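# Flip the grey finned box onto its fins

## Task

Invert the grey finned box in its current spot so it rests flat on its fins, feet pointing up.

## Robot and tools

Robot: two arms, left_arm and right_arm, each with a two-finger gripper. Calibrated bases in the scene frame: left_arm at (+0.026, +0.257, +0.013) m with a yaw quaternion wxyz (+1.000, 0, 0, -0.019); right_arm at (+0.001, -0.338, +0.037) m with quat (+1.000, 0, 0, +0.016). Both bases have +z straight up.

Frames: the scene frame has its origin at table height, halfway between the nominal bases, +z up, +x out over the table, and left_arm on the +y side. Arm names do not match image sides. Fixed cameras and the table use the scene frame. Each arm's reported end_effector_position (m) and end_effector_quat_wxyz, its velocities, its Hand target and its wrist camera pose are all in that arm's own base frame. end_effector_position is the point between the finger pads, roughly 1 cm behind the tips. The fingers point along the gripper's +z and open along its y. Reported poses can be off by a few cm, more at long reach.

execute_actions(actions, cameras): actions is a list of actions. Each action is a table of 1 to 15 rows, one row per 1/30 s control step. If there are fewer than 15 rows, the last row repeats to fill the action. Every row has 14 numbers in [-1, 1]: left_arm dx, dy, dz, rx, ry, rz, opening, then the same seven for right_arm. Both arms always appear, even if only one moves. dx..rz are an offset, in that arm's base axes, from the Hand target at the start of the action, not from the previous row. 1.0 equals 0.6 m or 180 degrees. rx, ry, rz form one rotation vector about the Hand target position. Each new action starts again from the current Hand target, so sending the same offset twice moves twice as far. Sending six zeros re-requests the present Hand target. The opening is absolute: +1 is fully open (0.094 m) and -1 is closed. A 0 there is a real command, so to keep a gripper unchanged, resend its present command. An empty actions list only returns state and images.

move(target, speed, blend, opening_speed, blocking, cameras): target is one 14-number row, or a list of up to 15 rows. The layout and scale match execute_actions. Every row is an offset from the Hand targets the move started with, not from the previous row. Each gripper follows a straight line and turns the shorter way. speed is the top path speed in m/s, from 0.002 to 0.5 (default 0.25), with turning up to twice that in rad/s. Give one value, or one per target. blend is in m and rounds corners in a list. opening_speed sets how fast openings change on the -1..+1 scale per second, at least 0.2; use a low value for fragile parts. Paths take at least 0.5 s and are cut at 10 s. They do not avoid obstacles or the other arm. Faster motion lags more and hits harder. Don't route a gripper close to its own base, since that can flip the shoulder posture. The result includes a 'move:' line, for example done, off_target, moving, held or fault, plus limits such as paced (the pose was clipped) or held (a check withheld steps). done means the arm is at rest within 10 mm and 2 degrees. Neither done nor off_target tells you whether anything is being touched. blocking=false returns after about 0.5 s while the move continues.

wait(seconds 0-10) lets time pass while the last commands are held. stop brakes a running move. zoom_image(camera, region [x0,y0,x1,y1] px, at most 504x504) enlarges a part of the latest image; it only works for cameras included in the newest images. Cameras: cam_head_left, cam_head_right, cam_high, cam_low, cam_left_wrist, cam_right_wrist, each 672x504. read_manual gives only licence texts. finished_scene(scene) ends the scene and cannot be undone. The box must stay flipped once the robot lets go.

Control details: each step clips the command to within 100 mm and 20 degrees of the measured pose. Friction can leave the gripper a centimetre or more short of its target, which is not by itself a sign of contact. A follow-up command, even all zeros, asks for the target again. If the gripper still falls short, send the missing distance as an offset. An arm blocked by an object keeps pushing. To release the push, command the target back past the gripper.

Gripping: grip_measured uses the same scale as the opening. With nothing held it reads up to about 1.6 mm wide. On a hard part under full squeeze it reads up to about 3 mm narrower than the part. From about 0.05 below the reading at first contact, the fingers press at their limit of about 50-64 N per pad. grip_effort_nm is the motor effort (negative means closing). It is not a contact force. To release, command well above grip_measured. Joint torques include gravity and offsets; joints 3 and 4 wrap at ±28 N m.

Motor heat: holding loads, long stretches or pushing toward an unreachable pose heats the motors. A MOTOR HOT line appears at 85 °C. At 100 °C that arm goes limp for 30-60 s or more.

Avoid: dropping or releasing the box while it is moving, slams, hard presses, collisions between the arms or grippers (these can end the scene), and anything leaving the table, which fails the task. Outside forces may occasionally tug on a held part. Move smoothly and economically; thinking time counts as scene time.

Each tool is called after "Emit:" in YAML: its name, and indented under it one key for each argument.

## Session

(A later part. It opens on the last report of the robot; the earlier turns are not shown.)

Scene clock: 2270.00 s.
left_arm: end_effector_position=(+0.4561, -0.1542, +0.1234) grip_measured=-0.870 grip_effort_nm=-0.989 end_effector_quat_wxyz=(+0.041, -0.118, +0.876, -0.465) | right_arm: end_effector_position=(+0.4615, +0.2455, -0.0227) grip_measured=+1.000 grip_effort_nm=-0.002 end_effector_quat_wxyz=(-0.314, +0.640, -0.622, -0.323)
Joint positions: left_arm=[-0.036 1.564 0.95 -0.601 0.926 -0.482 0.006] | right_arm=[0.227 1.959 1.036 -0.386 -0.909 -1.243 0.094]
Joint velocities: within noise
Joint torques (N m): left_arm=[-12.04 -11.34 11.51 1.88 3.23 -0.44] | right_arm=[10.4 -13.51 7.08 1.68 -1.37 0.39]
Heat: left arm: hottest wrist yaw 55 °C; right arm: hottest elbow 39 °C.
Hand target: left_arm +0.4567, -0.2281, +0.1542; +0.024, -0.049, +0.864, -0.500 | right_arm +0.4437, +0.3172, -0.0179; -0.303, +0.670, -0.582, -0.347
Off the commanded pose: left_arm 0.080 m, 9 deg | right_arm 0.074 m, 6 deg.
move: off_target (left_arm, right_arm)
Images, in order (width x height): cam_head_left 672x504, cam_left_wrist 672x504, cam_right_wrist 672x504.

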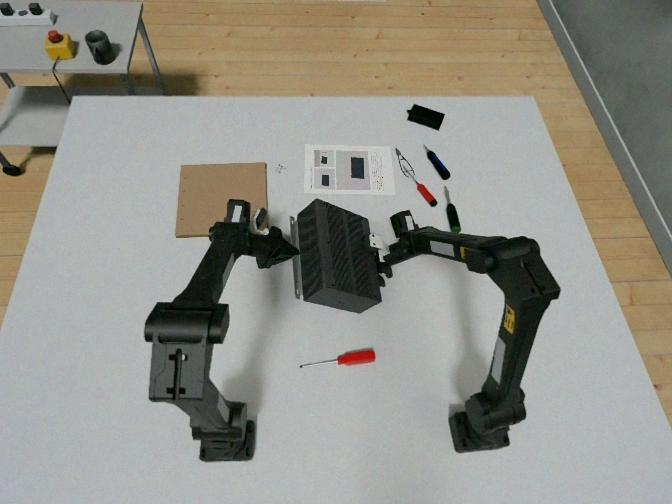

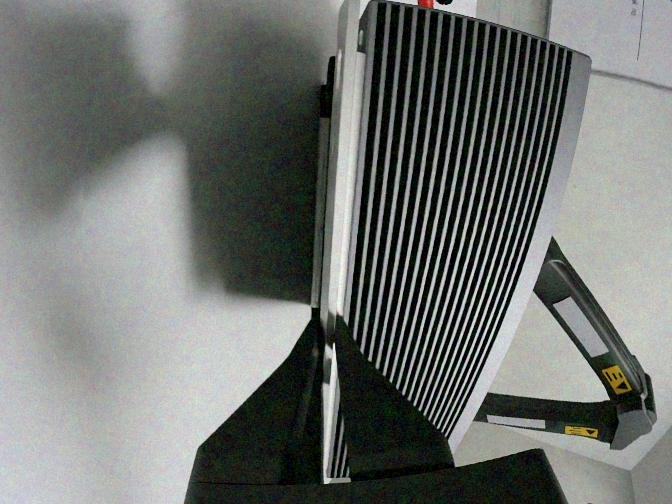

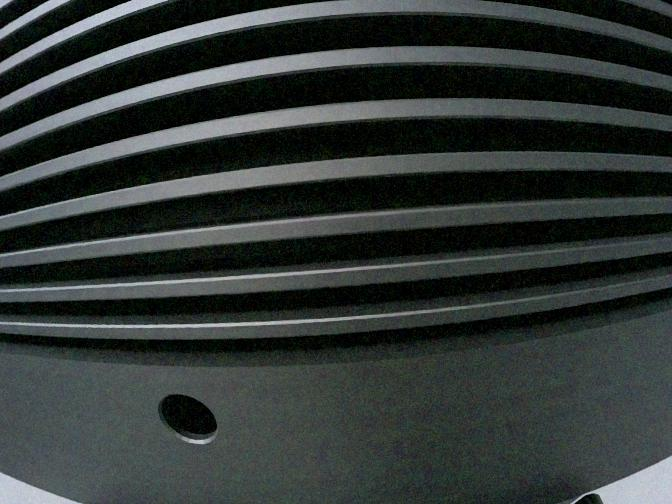

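Emit:
move:
  target:
    - [-0.0182,0.0985,0.075,0,0,0,-1.0,0.0162,-0.124,0,0,0,0,1.0]
  speed: 0.05
  cameras: ["cam_left_wrist", "cam_right_wrist", "cam_low"]

Scene clock: 2322.50 s.
left_arm: end_effector_position=(+0.4268, -0.1577, +0.1356) grip_measured=-0.920 grip_effort_nm=-1.009 end_effector_quat_wxyz=(-0.009, -0.071, +0.878, -0.473) | right_arm: end_effector_position=(+0.4402, +0.2403, -0.0228) grip_measured=+1.000 grip_effort_nm=-0.007 end_effector_quat_wxyz=(-0.292, +0.663, -0.593, -0.352)
Joint positions: left_arm=[-0.034 1.561 0.991 -0.857 0.979 -0.273 0.004] | right_arm=[0.219 1.97 1.056 -0.56 -0.948 -1.414 0.094]
Joint velocities: within noise
Joint torques (N m): left_arm=[-1.85 -16.26 13.44 -0.39 2.69 -0.42] | right_arm=[-0.97 -13.68 7.2 0.29 -0.94 -0.29]
Heat: left arm: hottest wrist yaw 65 °C; right arm: hottest elbow 38 °C.
Hand target: left_arm +0.4457, -0.1690, +0.1992; +0.024, -0.049, +0.864, -0.500 | right_arm +0.4536, +0.2429, -0.0178; -0.304, +0.670, -0.582, -0.348
Off the commanded pose: left_arm 0.067 m, 6 deg | right_arm 0.014 m, 2 deg.
move: off_target (left_arm, right_arm)
Images, in order (width x height): cam_low 672x504, cam_left_wrist 672x504, cam_right_wrist 672x504.

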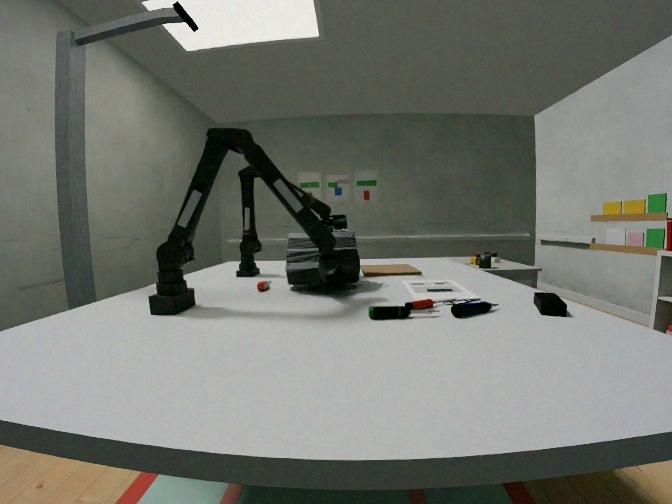

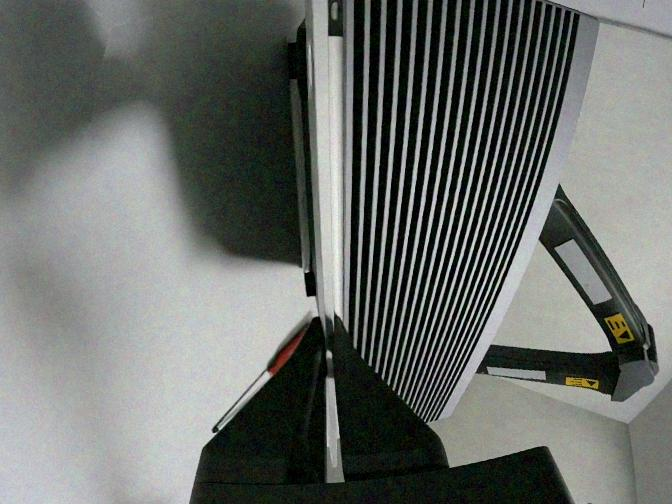

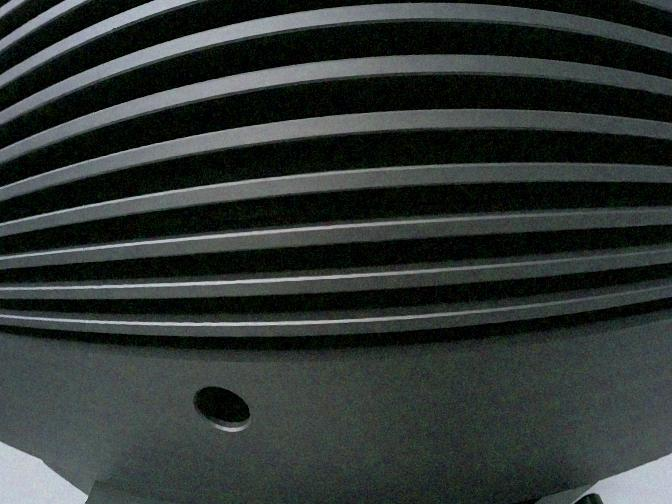

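Emit:
move:
  target:
    - [0,0,0,0,0,0,-1.0,0.037,-0.247,0.0,0,0,0,1.0]
    - [0,0,0,0,0,0,-1.0,0.042,-0.35,0.25,0,0,0,0.0]
  speed: 0.15
  blend: 0.03
  cameras: ["cam_left_wrist", "cam_right_wrist", "cam_head_left", "cam_low"]

Scene clock: 2336.90 s.
left_arm: end_effector_position=(+0.4272, -0.1588, +0.1374) grip_measured=-0.920 grip_effort_nm=-1.009 end_effector_quat_wxyz=(-0.009, -0.069, +0.877, -0.475) | right_arm: end_effector_position=(+0.4673, +0.0411, +0.1192) grip_measured=+0.002 grip_effort_nm=-0.090 end_effector_quat_wxyz=(-0.292, +0.659, -0.593, -0.358)
Joint positions: left_arm=[-0.036 1.561 0.995 -0.861 0.982 -0.269 0.004] | right_arm=[-0.197 1.871 1.356 -1.512 -0.878 -2.09 0.047]
Joint velocities: within noise
Joint torques (N m): left_arm=[-1.61 -16.21 13.19 -0.29 2.55 -0.43] | right_arm=[-1.67 -15.5 8.8 -0.64 -0.43 -0.11]
Heat: left arm: hottest wrist yaw 63 °C; right arm: hottest elbow 39 °C.
Hand target: left_arm +0.4458, -0.1689, +0.1992; +0.025, -0.049, +0.864, -0.500 | right_arm +0.4787, +0.0330, +0.1321; -0.304, +0.670, -0.582, -0.348
Off the commanded pose: left_arm 0.065 m, 6 deg | right_arm 0.019 m, 2 deg.
joint sent to its limit (right arm) — joint 6 (wrist roll), lower limit. The joint targets still meet the commanded pose.
move: off_target (left_arm, right_arm); target 2's new opening was sent with right_arm's hand 0.019 m and 2 deg from that target
Images, in order (width x height): cam_head_left 672x504, cam_low 672x504, cam_left_wrist 672x504, cam_right_wrist 672x504.

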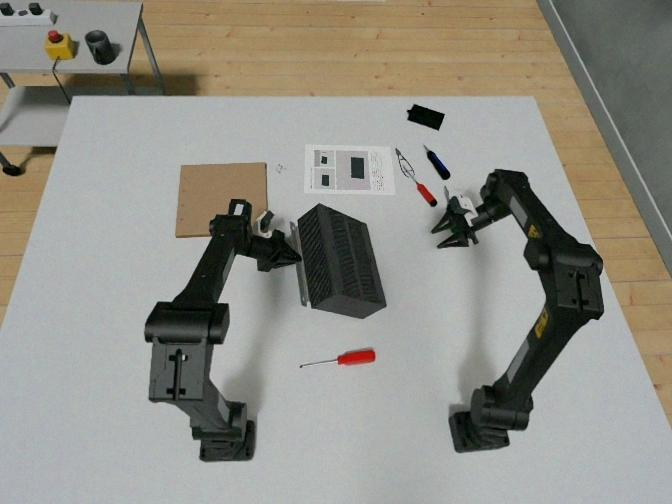

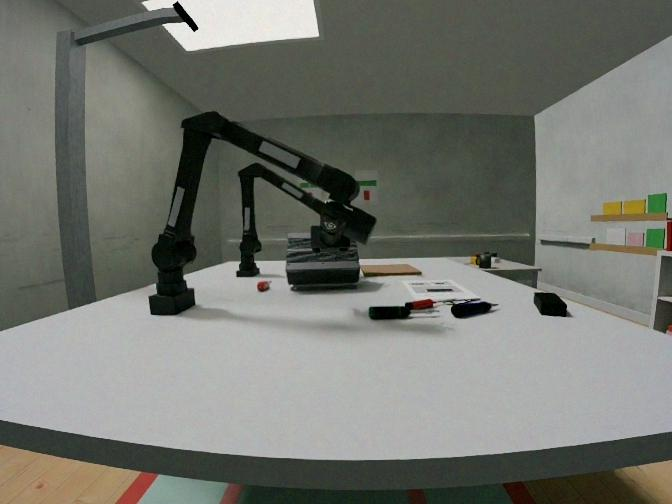

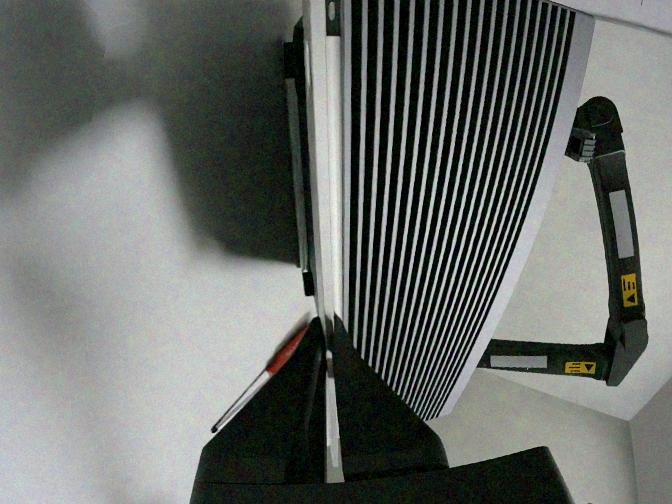

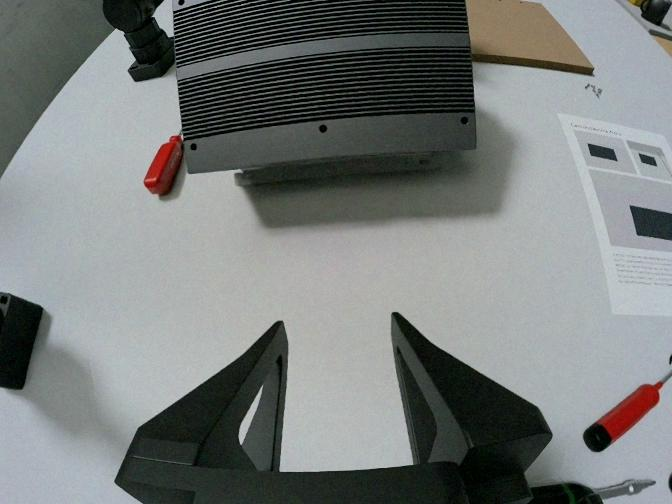

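Emit:
move:
  target:
    - [-0.0007,-0.0498,0.0268,0.0411,0.0067,0,-1.0,0,0,0,0,0,0,0.0]
    - [0.0012,-0.1037,0.0483,0.0823,0.0133,0,-1.0,0,0,0,0,0,0,0.0]
  speed: 0.06
  blend: 0.005
  cameras: ["cam_left_wrist", "cam_right_wrist", "cam_head_left"]

Scene clock: 2378.27 s.
left_arm: end_effector_position=(+0.4365, -0.2201, +0.1851) grip_measured=-0.923 grip_effort_nm=-1.013 end_effector_quat_wxyz=(-0.007, -0.060, +0.930, -0.363) | right_arm: end_effector_position=(+0.4672, +0.0410, +0.1192) grip_measured=+0.002 grip_effort_nm=-0.090 end_effector_quat_wxyz=(-0.292, +0.659, -0.593, -0.358)
Joint positions: left_arm=[-0.235 1.508 1.162 -0.976 0.709 -0.457 0.004] | right_arm=[-0.197 1.871 1.356 -1.512 -0.878 -2.091 0.047]
Joint velocities: within noise
Joint torques (N m): left_arm=[-1.73 -13.8 13.3 0.23 1.47 -0.45] | right_arm=[-1.61 -15.38 8.92 -0.68 -0.43 -0.1]
Heat: left arm: hottest wrist yaw 59 °C; right arm: hottest elbow 40 °C.
Hand target: left_arm +0.4465, -0.2312, +0.2282; +0.012, -0.056, +0.922, -0.383 | right_arm +0.4786, +0.0330, +0.1321; -0.303, +0.670, -0.582, -0.348
Off the commanded pose: left_arm 0.046 m, 3 deg | right_arm 0.019 m, 2 deg.
joint sent to its limit (right arm) — joint 6 (wrist roll), lower limit. The joint targets still meet the commanded pose.
move: off_target (left_arm, right_arm)
Images, in order (width x height): cam_head_left 672x504, cam_left_wrist 672x504, cam_right_wrist 672x504.

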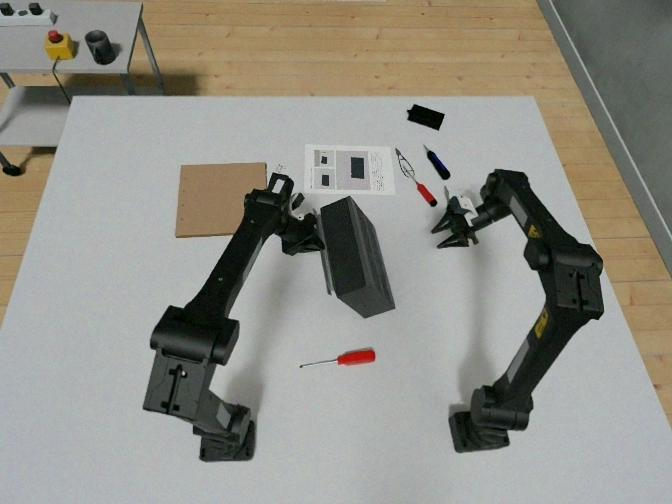

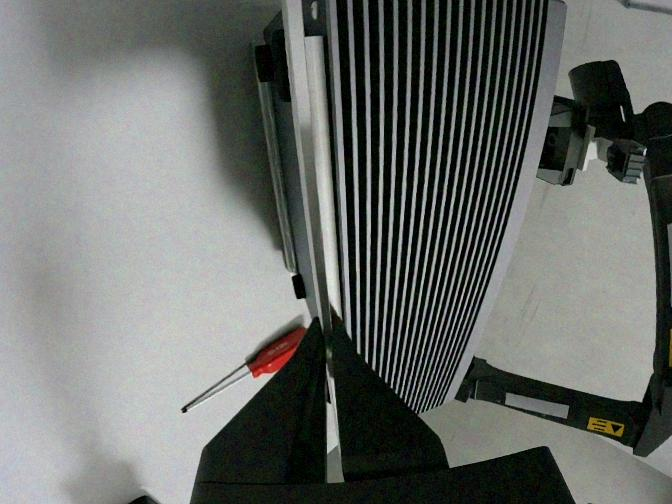

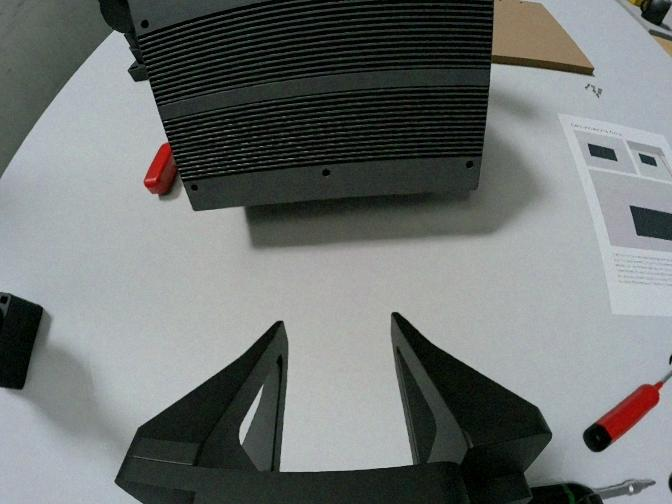

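Emit:
move:
  target:
    - [-0.0003,-0.04,0.0,0.0466,0.0076,0,-1.0,0,0,0,0,0,0,0.0]
    - [-0.0007,-0.0807,-0.005,0.0932,0.0151,0,-1.0,0,0,0,0,0,0,0.0]
  speed: 0.05
  blend: 0.005
  cameras: ["cam_left_wrist", "cam_right_wrist"]

Scene clock: 2407.47 s.
left_arm: end_effector_position=(+0.4422, -0.2745, +0.2059) grip_measured=-0.924 grip_effort_nm=-1.009 end_effector_quat_wxyz=(-0.001, -0.062, +0.969, -0.238) | right_arm: end_effector_position=(+0.4672, +0.0410, +0.1192) grip_measured=+0.002 grip_effort_nm=-0.095 end_effector_quat_wxyz=(-0.292, +0.659, -0.593, -0.358)
Joint positions: left_arm=[-0.418 1.566 1.357 -1.126 0.424 -0.597 0.004] | right_arm=[-0.197 1.871 1.356 -1.512 -0.878 -2.091 0.047]
Joint velocities: within noise
Joint torques (N m): left_arm=[-1.08 -12.57 12.56 -0.5 0.67 -0.21] | right_arm=[-1.44 -16.03 8.77 -0.65 -0.43 -0.15]
Heat: left arm: hottest elbow 59 °C; right arm: hottest elbow 41 °C.
Hand target: left_arm +0.4461, -0.2797, +0.2252; -0.001, -0.062, +0.968, -0.243 | right_arm +0.4787, +0.0330, +0.1321; -0.303, +0.670, -0.582, -0.348
Off the commanded pose: left_arm 0.020 m, 1 deg | right_arm 0.019 m, 2 deg.
joint sent to its limit (right arm) — joint 6 (wrist roll), lower limit. The joint targets still meet the commanded pose.
move: off_target (left_arm, right_arm)
Images, in order (width x height): cam_left_wrist 672x504, cam_right_wrist 672x504.

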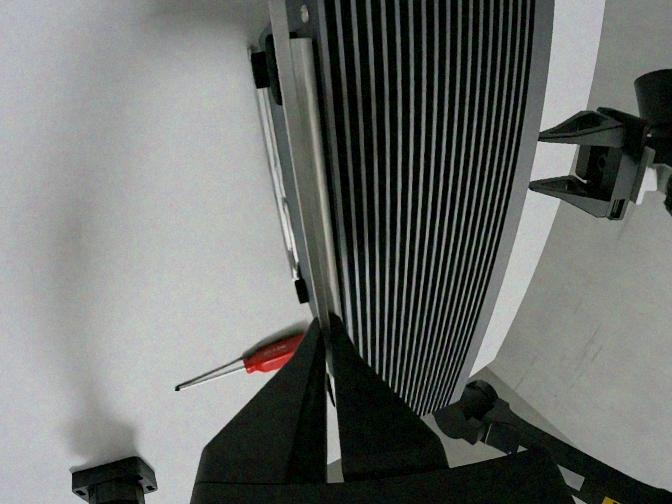

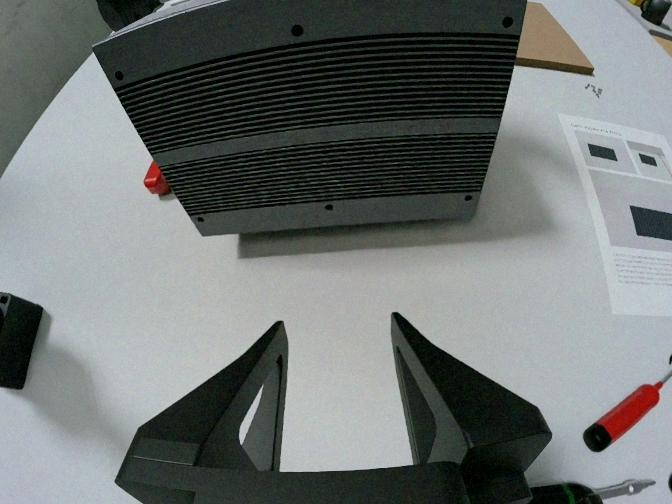

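Emit:
move:
  target:
    - [0.0093,-0.0575,0.0075,0.0548,0.0089,0,-1.0,-0.1,-0.28,0.083,0,0,0,0.0]
    - [0.0233,-0.1435,0.0062,0.1261,0.0204,0,-1.0,-0.2,-0.25,0.083,0,0,0,0.0]
  speed: [0.12,0.04]
  cameras: ["cam_left_wrist", "cam_right_wrist", "cam_head_left"]

Scene clock: 2487.40 s.
left_arm: end_effector_position=(+0.4477, -0.3477, +0.2101) grip_measured=-0.926 grip_effort_nm=-1.013 end_effector_quat_wxyz=(-0.034, -0.061, +0.997, -0.025) | right_arm: end_effector_position=(+0.3626, -0.1118, +0.1760) grip_measured=+0.002 grip_effort_nm=-0.095 end_effector_quat_wxyz=(+0.231, -0.588, +0.718, +0.291)
Joint positions: left_arm=[-0.635 1.847 1.792 -1.537 0.082 -0.756 0.003] | right_arm=[-0.563 1.623 1.25 -1.678 -0.616 -2.091 0.047]
Joint velocities: within noise
Joint torques (N m): left_arm=[-1.44 -15.27 14.08 0.35 0.65 -0.47] | right_arm=[-1.96 -12.92 6.65 -0.5 -0.3 -0.11]
Heat: left arm: hottest elbow 62 °C; right arm: hottest elbow 42 °C.
Hand target: left_arm +0.4601, -0.3657, +0.2290; -0.020, -0.069, +0.996, -0.046 | right_arm +0.3587, -0.1171, +0.1819; +0.300, -0.666, +0.589, +0.345
Off the commanded pose: left_arm 0.029 m, 3 deg | right_arm 0.009 m, 21 deg; orientation clipped.
joint sent to its limit (right arm) — joint 6 (wrist roll), lower limit. The joint targets are off in orientation, not in position.
move: off_target (left_arm, right_arm); limits=paced
Images, in order (width x height): cam_head_left 672x504, cam_left_wrist 672x504, cam_right_wrist 672x504.

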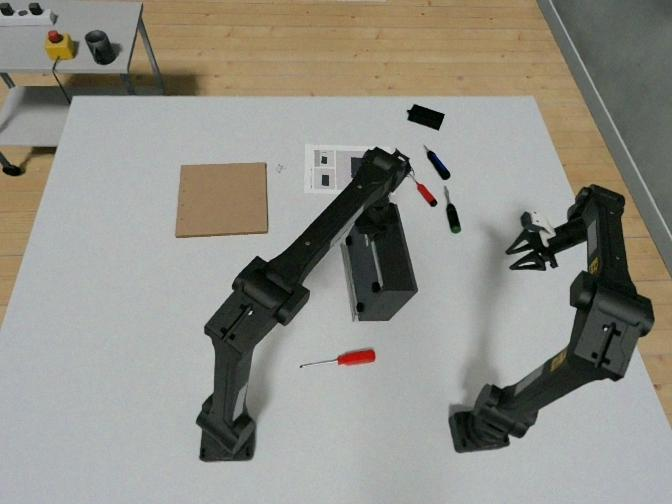

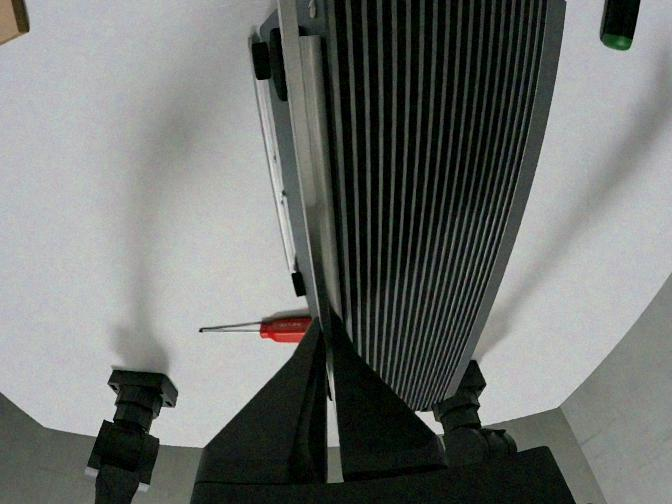

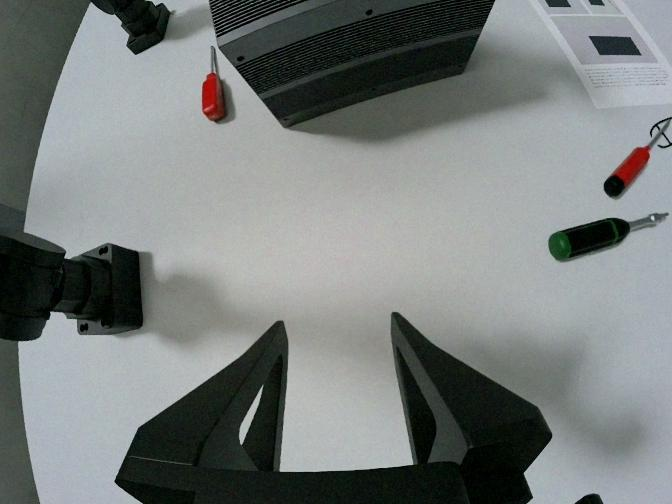

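Emit:
move:
  target:
    - [0.017,-0.1,-0.02,0.085,0.0138,0,-1.0,0,0,0,0,0,0,0.0]
  speed: 0.03
  cameras: ["cam_left_wrist", "cam_right_wrist", "cam_low"]

Scene clock: 2501.90 s.
left_arm: end_effector_position=(+0.4548, -0.4219, +0.2148) grip_measured=-0.927 grip_effort_nm=-1.009 end_effector_quat_wxyz=(+0.004, -0.059, +0.998, +0.038) | right_arm: end_effector_position=(+0.3625, -0.1119, +0.1760) grip_measured=+0.002 grip_effort_nm=-0.090 end_effector_quat_wxyz=(+0.231, -0.589, +0.718, +0.291)
Joint positions: left_arm=[-0.763 2.032 2.086 -1.675 -0.057 -0.882 0.003] | right_arm=[-0.563 1.623 1.25 -1.678 -0.615 -2.091 0.047]
Joint velocities: within noise
Joint torques (N m): left_arm=[-0.09 -17.14 12.48 0.32 -0.7 -0.35] | right_arm=[-1.96 -12.81 6.58 -0.75 -0.39 -0.12]
Heat: left arm: hottest elbow 60 °C; right arm: hottest elbow 41 °C.
Hand target: left_arm +0.4703, -0.4256, +0.2168; -0.032, -0.072, +0.993, +0.089 | right_arm +0.3587, -0.1171, +0.1819; +0.300, -0.666, +0.589, +0.345
Off the commanded pose: left_arm 0.016 m, 7 deg | right_arm 0.009 m, 20 deg; orientation clipped.
joint sent to its limit (left arm) — joint 4 (wrist pitch), lower limit. The joint targets are off in orientation, not in position.
joint sent to its limit (right arm) — joint 6 (wrist roll), lower limit. The joint targets are off in orientation, not in position.
move: off_target (left_arm, right_arm); limits=paced
Images, in order (width x height): cam_low 672x504, cam_left_wrist 672x504, cam_right_wrist 672x504.

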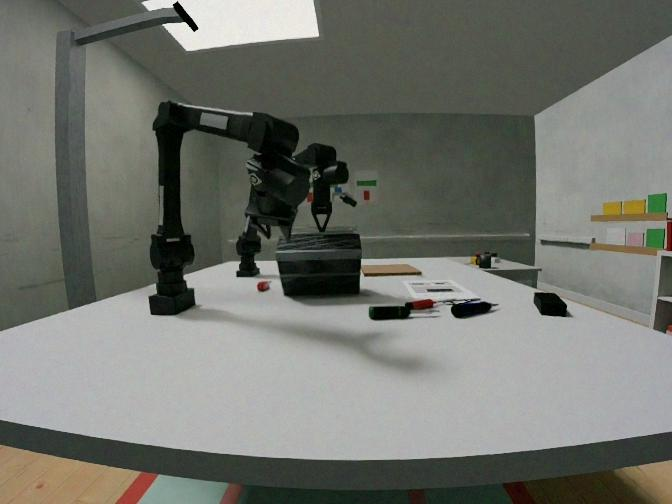

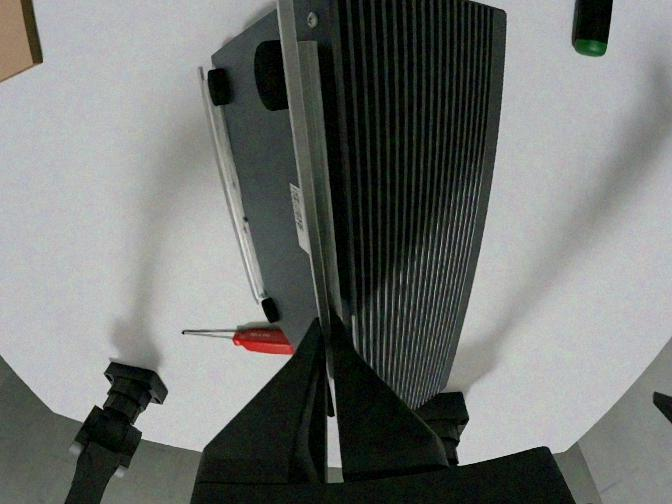

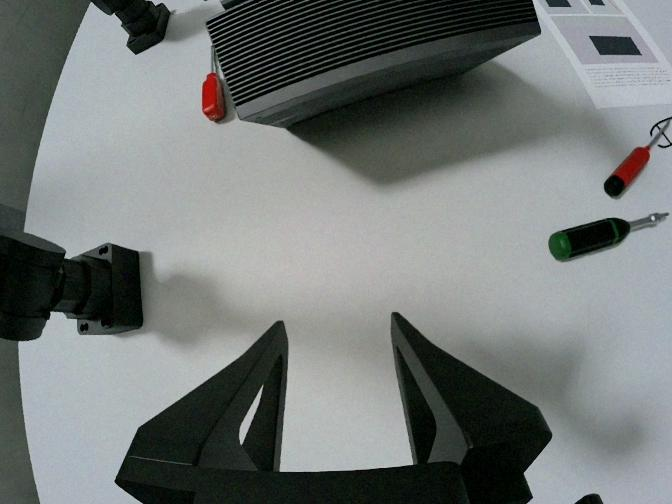

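Emit:
zoom_image:
  camera: "cam_low"
  region: [240, 190, 400, 310]

Emit:
zoom_image:
  camera: "cam_right_wrist"
  region: [200, 0, 560, 200]

Scaled by 3.150.

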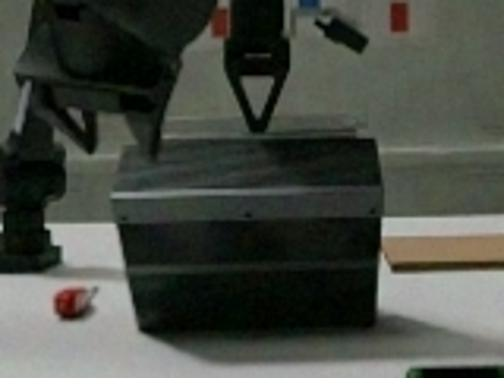

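Scaled by 1.400 from the camera's 672x504 image, which has a finer 960x720 frame.

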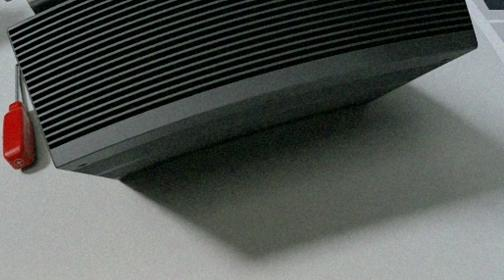

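Emit:
move:
  target: [0,0,0,0,0,0,-0.5,0,0,0,0,0,0,0.0]
  opening_speed: 0.2
  cameras: ["cam_left_wrist", "cam_low"]

Scene clock: 2536.87 s.
left_arm: end_effector_position=(+0.4543, -0.4239, +0.2147) grip_measured=-0.503 grip_effort_nm=0.129 end_effector_quat_wxyz=(+0.005, -0.057, +0.998, +0.038) | right_arm: end_effector_position=(+0.3625, -0.1119, +0.1760) grip_measured=+0.002 grip_effort_nm=-0.100 end_effector_quat_wxyz=(+0.231, -0.589, +0.718, +0.291)
Joint positions: left_arm=[-0.767 2.035 2.09 -1.675 -0.06 -0.883 0.023] | right_arm=[-0.563 1.623 1.25 -1.678 -0.615 -2.091 0.047]
Joint velocities: within noise
Joint torques (N m): left_arm=[0.26 -17.32 12.25 0.35 -0.57 -0.33] | right_arm=[-2.49 -12.98 6.61 -0.75 -0.34 -0.12]
Heat: left arm: hottest elbow 62 °C; right arm: hottest elbow 40 °C.
Hand target: left_arm +0.4703, -0.4255, +0.2169; -0.032, -0.072, +0.993, +0.089 | right_arm +0.3587, -0.1171, +0.1819; +0.300, -0.666, +0.589, +0.345
Off the commanded pose: left_arm 0.016 m, 7 deg | right_arm 0.009 m, 20 deg; orientation clipped.
joint sent to its limit (left arm) — joint 4 (wrist pitch), lower limit. The joint targets are off in orientation, not in position.
joint sent to its limit (right arm) — joint 6 (wrist roll), lower limit. The joint targets are off in orientation, not in position.
move: off_target (left_arm, right_arm); limits=paced
Images, in order (width x height): cam_low 672x504, cam_left_wrist 672x504.

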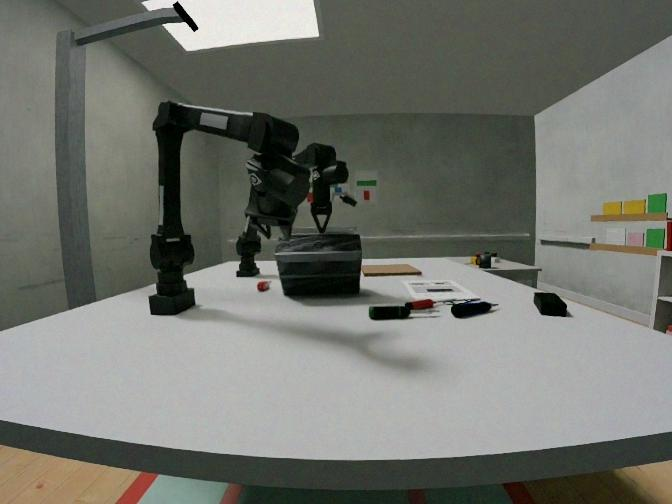

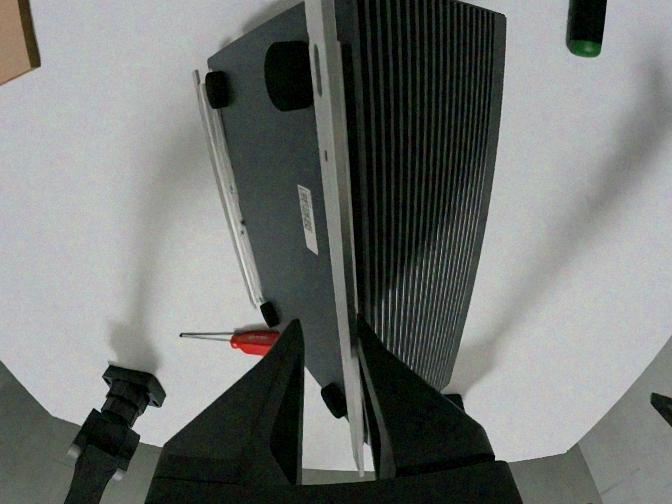

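Emit:
move:
  target:
    - [0,0,0,0,0,0,0.1,0,0,0,0,0,0,0]
    - [0,0,0.2,0,0,0,0.1,0,0,0,0,0,0,0]
  speed: 0.08
  cameras: ["cam_head_left","cam_low","cam_right_wrist","cam_left_wrist"]

Scene clock: 2593.73 s.
left_arm: end_effector_position=(+0.4630, -0.4261, +0.3199) grip_measured=+0.098 grip_effort_nm=0.125 end_effector_quat_wxyz=(+0.084, -0.063, +0.994, -0.036) | right_arm: end_effector_position=(+0.3625, -0.1119, +0.1760) grip_measured=+0.002 grip_effort_nm=-0.095 end_effector_quat_wxyz=(+0.231, -0.589, +0.718, +0.291)
Joint positions: left_arm=[-0.764 1.934 2.203 -1.672 -0.075 -0.883 0.052] | right_arm=[-0.563 1.623 1.25 -1.678 -0.615 -2.091 0.047]
Joint velocities: within noise
Joint torques (N m): left_arm=[-0.15 -18.26 11.85 0.64 -0.18 -0.14] | right_arm=[-1.96 -12.81 6.53 -0.69 -0.32 -0.14]
Heat: left arm: hottest elbow 56 °C; right arm: hottest elbow 40 °C.
Hand target: left_arm +0.4702, -0.4257, +0.3369; -0.032, -0.072, +0.993, +0.088 | right_arm +0.3587, -0.1171, +0.1819; +0.300, -0.666, +0.589, +0.345
Off the commanded pose: left_arm 0.018 m, 20 deg | right_arm 0.009 m, 20 deg; orientation clipped.
joint sent to its limit (left arm) — joint 4 (wrist pitch), lower limit. The joint targets are off in orientation, not in position.
joint sent to its limit (right arm) — joint 6 (wrist roll), lower limit. The joint targets are off in orientation, not in position.
move: off_target (left_arm, right_arm); limits=paced
Images, in order (width x height): cam_head_left 672x504, cam_low 672x504, cam_left_wrist 672x504, cam_right_wrist 672x504.

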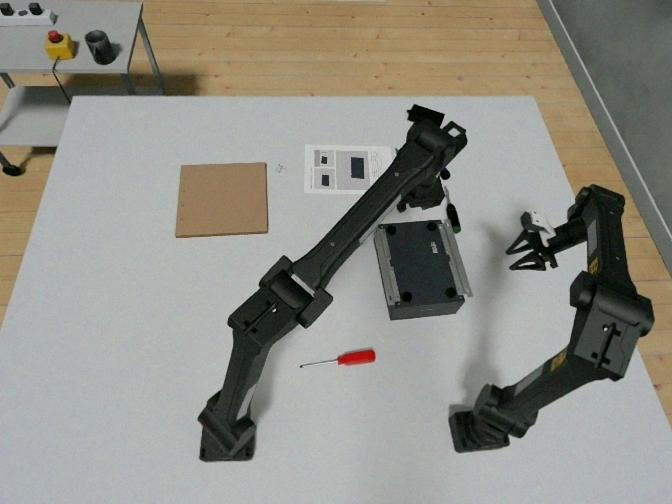

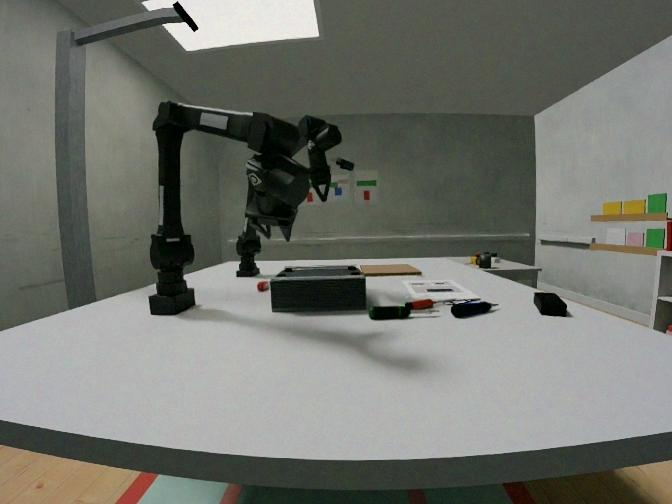

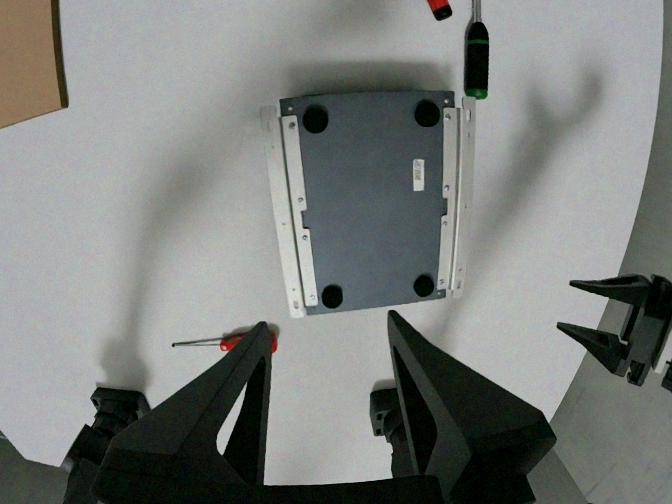

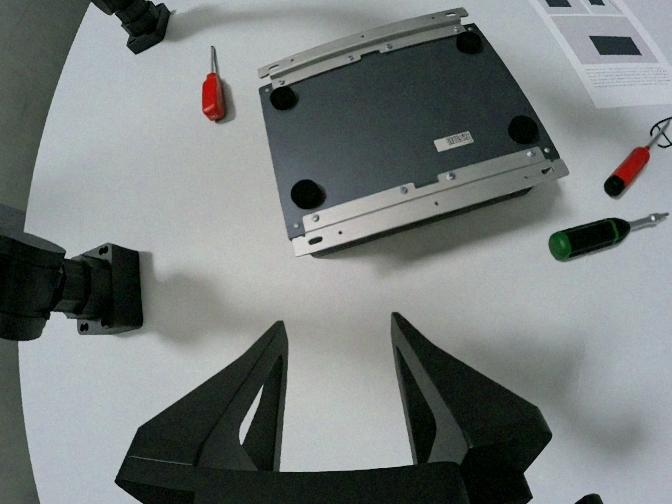

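Emit:
move:
  target: [-0.117,0.793,-0.145,0,0,0,0.1,0.2022,-0.038,-0.07,-0.3018,-0.0211,-0.036,0.8]
  speed: 0.2
  cameras: ["cam_head_left","cam_low","cam_right_wrist"]

Scene clock: 2742.03 s.
left_arm: end_effector_position=(+0.4010, +0.0485, +0.2451) grip_measured=+0.098 grip_effort_nm=0.125 end_effector_quat_wxyz=(-0.043, -0.076, +0.992, +0.089) | right_arm: end_effector_position=(+0.4597, -0.1390, +0.1297) grip_measured=+0.798 grip_effort_nm=0.076 end_effector_quat_wxyz=(+0.008, +0.706, -0.708, -0.019)
Joint positions: left_arm=[0.047 1.451 1.38 -1.591 -0.175 -0.113 0.052] | right_arm=[-0.294 1.677 1.345 -1.28 -0.004 -1.862 0.084]
Joint velocities: within noise
Joint torques (N m): left_arm=[-0.5 -11.69 8.06 0.85 -0.11 -0.09] | right_arm=[0.62 -12.51 10.76 0.7 0.04 0.02]
Heat: left arm: hottest elbow 56 °C; right arm: hottest elbow 40 °C.
Hand target: left_arm +0.4000, +0.0502, +0.2498; -0.032, -0.072, +0.993, +0.088 | right_arm +0.4799, -0.1399, +0.1399; +0.000, +0.707, -0.707, +0.000
Off the commanded pose: left_arm 0.005 m, 1 deg | right_arm 0.023 m, 2 deg.
move: off_target (right_arm)
Images, in order (width x height): cam_head_left 672x504, cam_low 672x504, cam_right_wrist 672x504.

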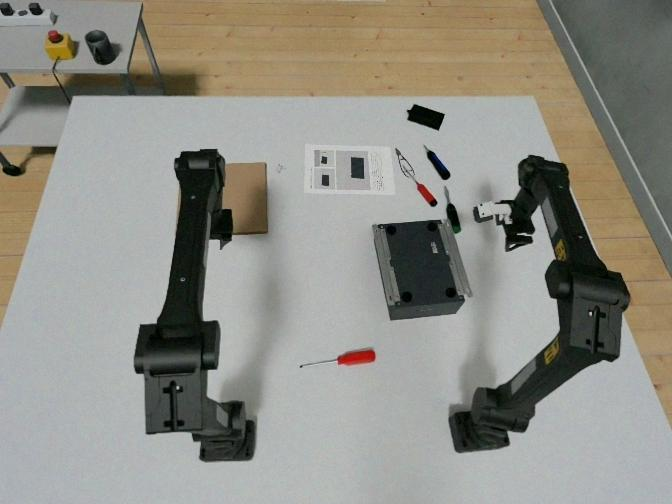

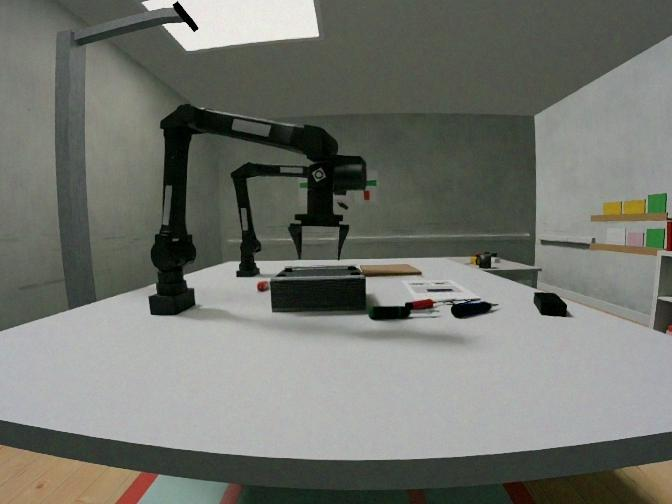

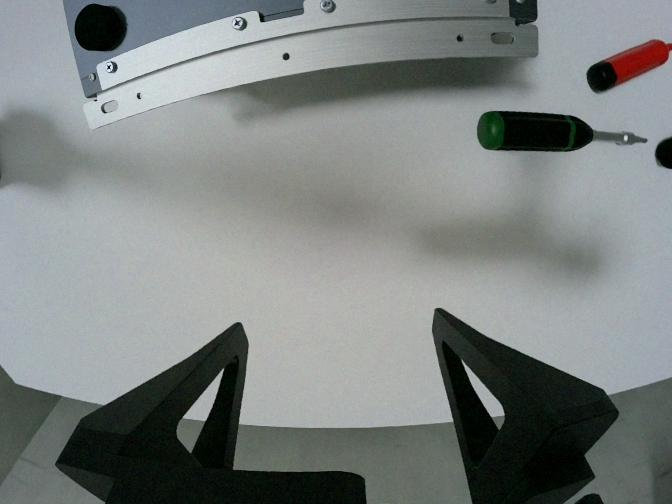

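Emit:
move:
  target: [0,0,0,0,0,0,0.1,-0.035,0.05,-0.1667,0,0,0.0222,0.8]
  speed: 0.15
  cameras: ["cam_low","cam_right_wrist"]

Scene clock: 2777.97 s.
left_arm: end_effector_position=(+0.4011, +0.0485, +0.2451) grip_measured=+0.098 grip_effort_nm=0.120 end_effector_quat_wxyz=(-0.043, -0.075, +0.992, +0.089) | right_arm: end_effector_position=(+0.4540, -0.1142, +0.0418) grip_measured=+0.798 grip_effort_nm=0.076 end_effector_quat_wxyz=(+0.000, +0.724, -0.690, -0.004)
Joint positions: left_arm=[0.047 1.451 1.38 -1.59 -0.175 -0.112 0.052] | right_arm=[-0.247 1.728 1.158 -1.007 -0.004 -1.866 0.084]
Joint velocities: within noise
Joint torques (N m): left_arm=[-0.32 -11.69 8.1 0.81 -0.11 -0.07] | right_arm=[0.26 -12.69 6.75 0.88 0.06 -0.1]
Heat: left arm: hottest elbow 55 °C; right arm: hottest elbow 42 °C.
Hand target: left_arm +0.4000, +0.0502, +0.2498; -0.032, -0.072, +0.993, +0.088 | right_arm +0.4590, -0.1099, +0.0399; +0.000, +0.731, -0.682, +0.000
Off the commanded pose: left_arm 0.005 m, 1 deg | right_arm 0.007 m, 1 deg.
move: done
Images, in order (width x height): cam_low 672x504, cam_right_wrist 672x504.

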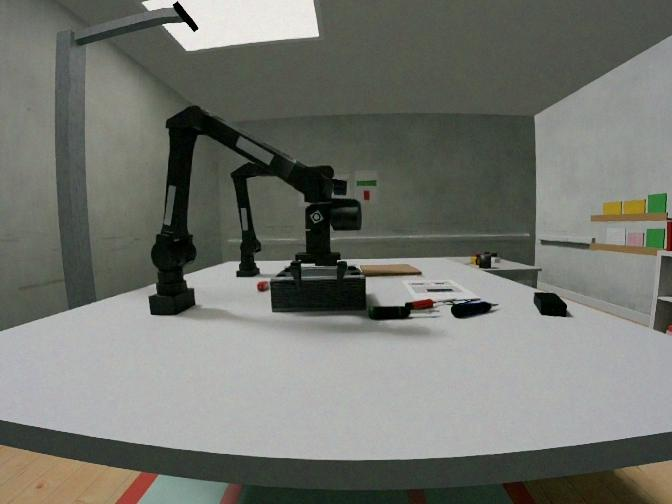

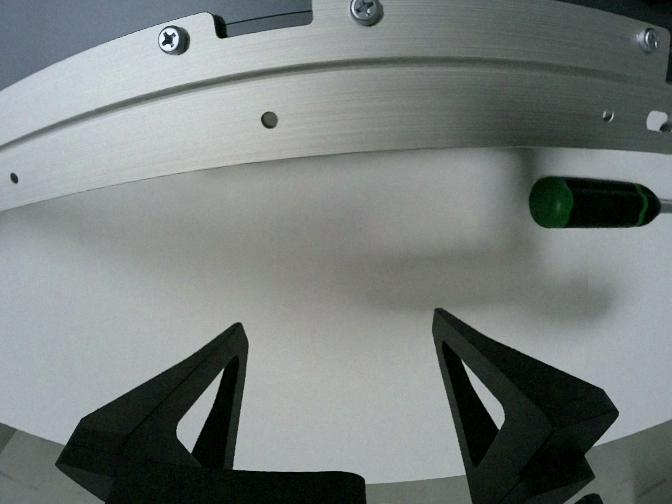

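Emit:
move:
  target:
    - [0,0,0,0,0,0,0.1,-0.0183,0.045,-0.02,0,0,0,0.8]
    - [0,0,0,0,0,0,0.1,-0.0183,0.3,-0.02,0,0,0,0.8]
  speed: [0.1,0.07]
  blend: 0.005
  cameras: ["cam_head_left","cam_low","cam_right_wrist"]

Scene clock: 2814.03 s.
left_arm: end_effector_position=(+0.4011, +0.0485, +0.2451) grip_measured=+0.098 grip_effort_nm=0.125 end_effector_quat_wxyz=(-0.043, -0.075, +0.992, +0.089) | right_arm: end_effector_position=(+0.4429, +0.0365, +0.0241) grip_measured=+0.799 grip_effort_nm=0.066 end_effector_quat_wxyz=(+0.015, +0.718, -0.696, +0.006)
Joint positions: left_arm=[0.047 1.451 1.38 -1.59 -0.175 -0.112 0.052] | right_arm=[0.094 1.707 1.072 -0.95 0.028 -1.507 0.084]
Joint velocities: within noise
Joint torques (N m): left_arm=[-0.38 -11.75 8.06 0.81 -0.1 -0.07] | right_arm=[4.25 -12.22 7.34 0.58 -1.37 0.19]
Heat: left arm: hottest elbow 53 °C; right arm: hottest elbow 41 °C.
Hand target: left_arm +0.4000, +0.0502, +0.2498; -0.032, -0.072, +0.993, +0.088 | right_arm +0.4480, +0.0700, +0.0279; +0.000, +0.731, -0.682, +0.000
Off the commanded pose: left_arm 0.005 m, 1 deg | right_arm 0.034 m, 3 deg.
move: off_target (right_arm)
Images, in order (width x height): cam_head_left 672x504, cam_low 672x504, cam_right_wrist 672x504.

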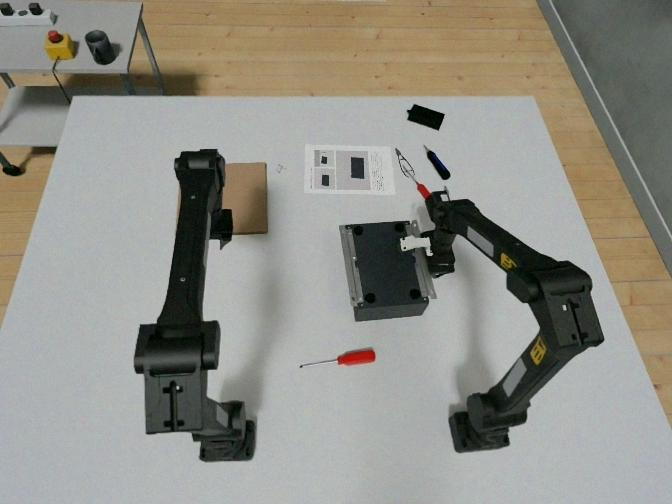

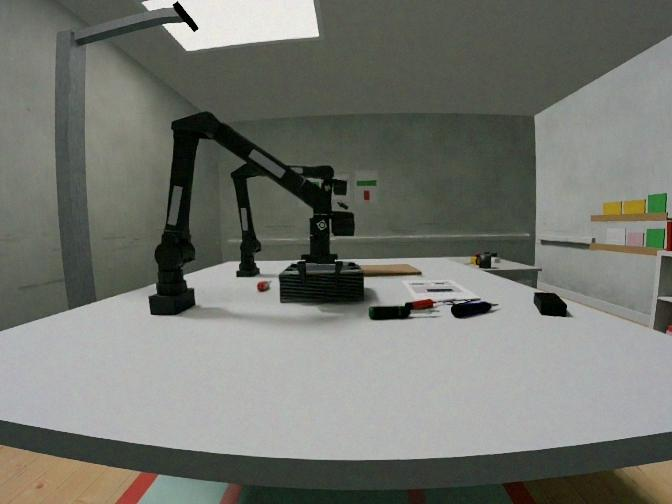

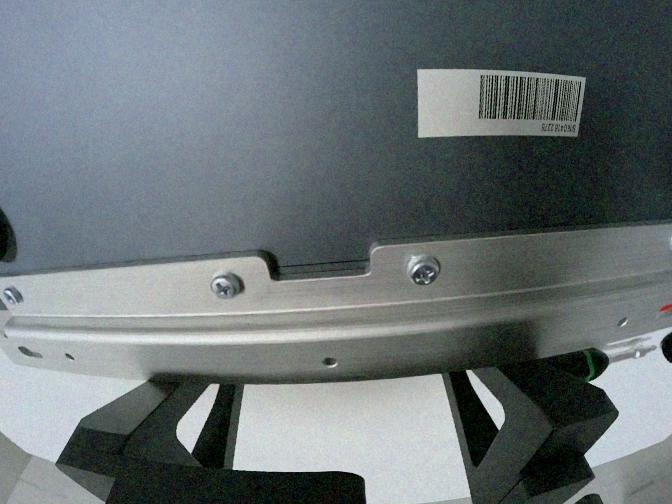

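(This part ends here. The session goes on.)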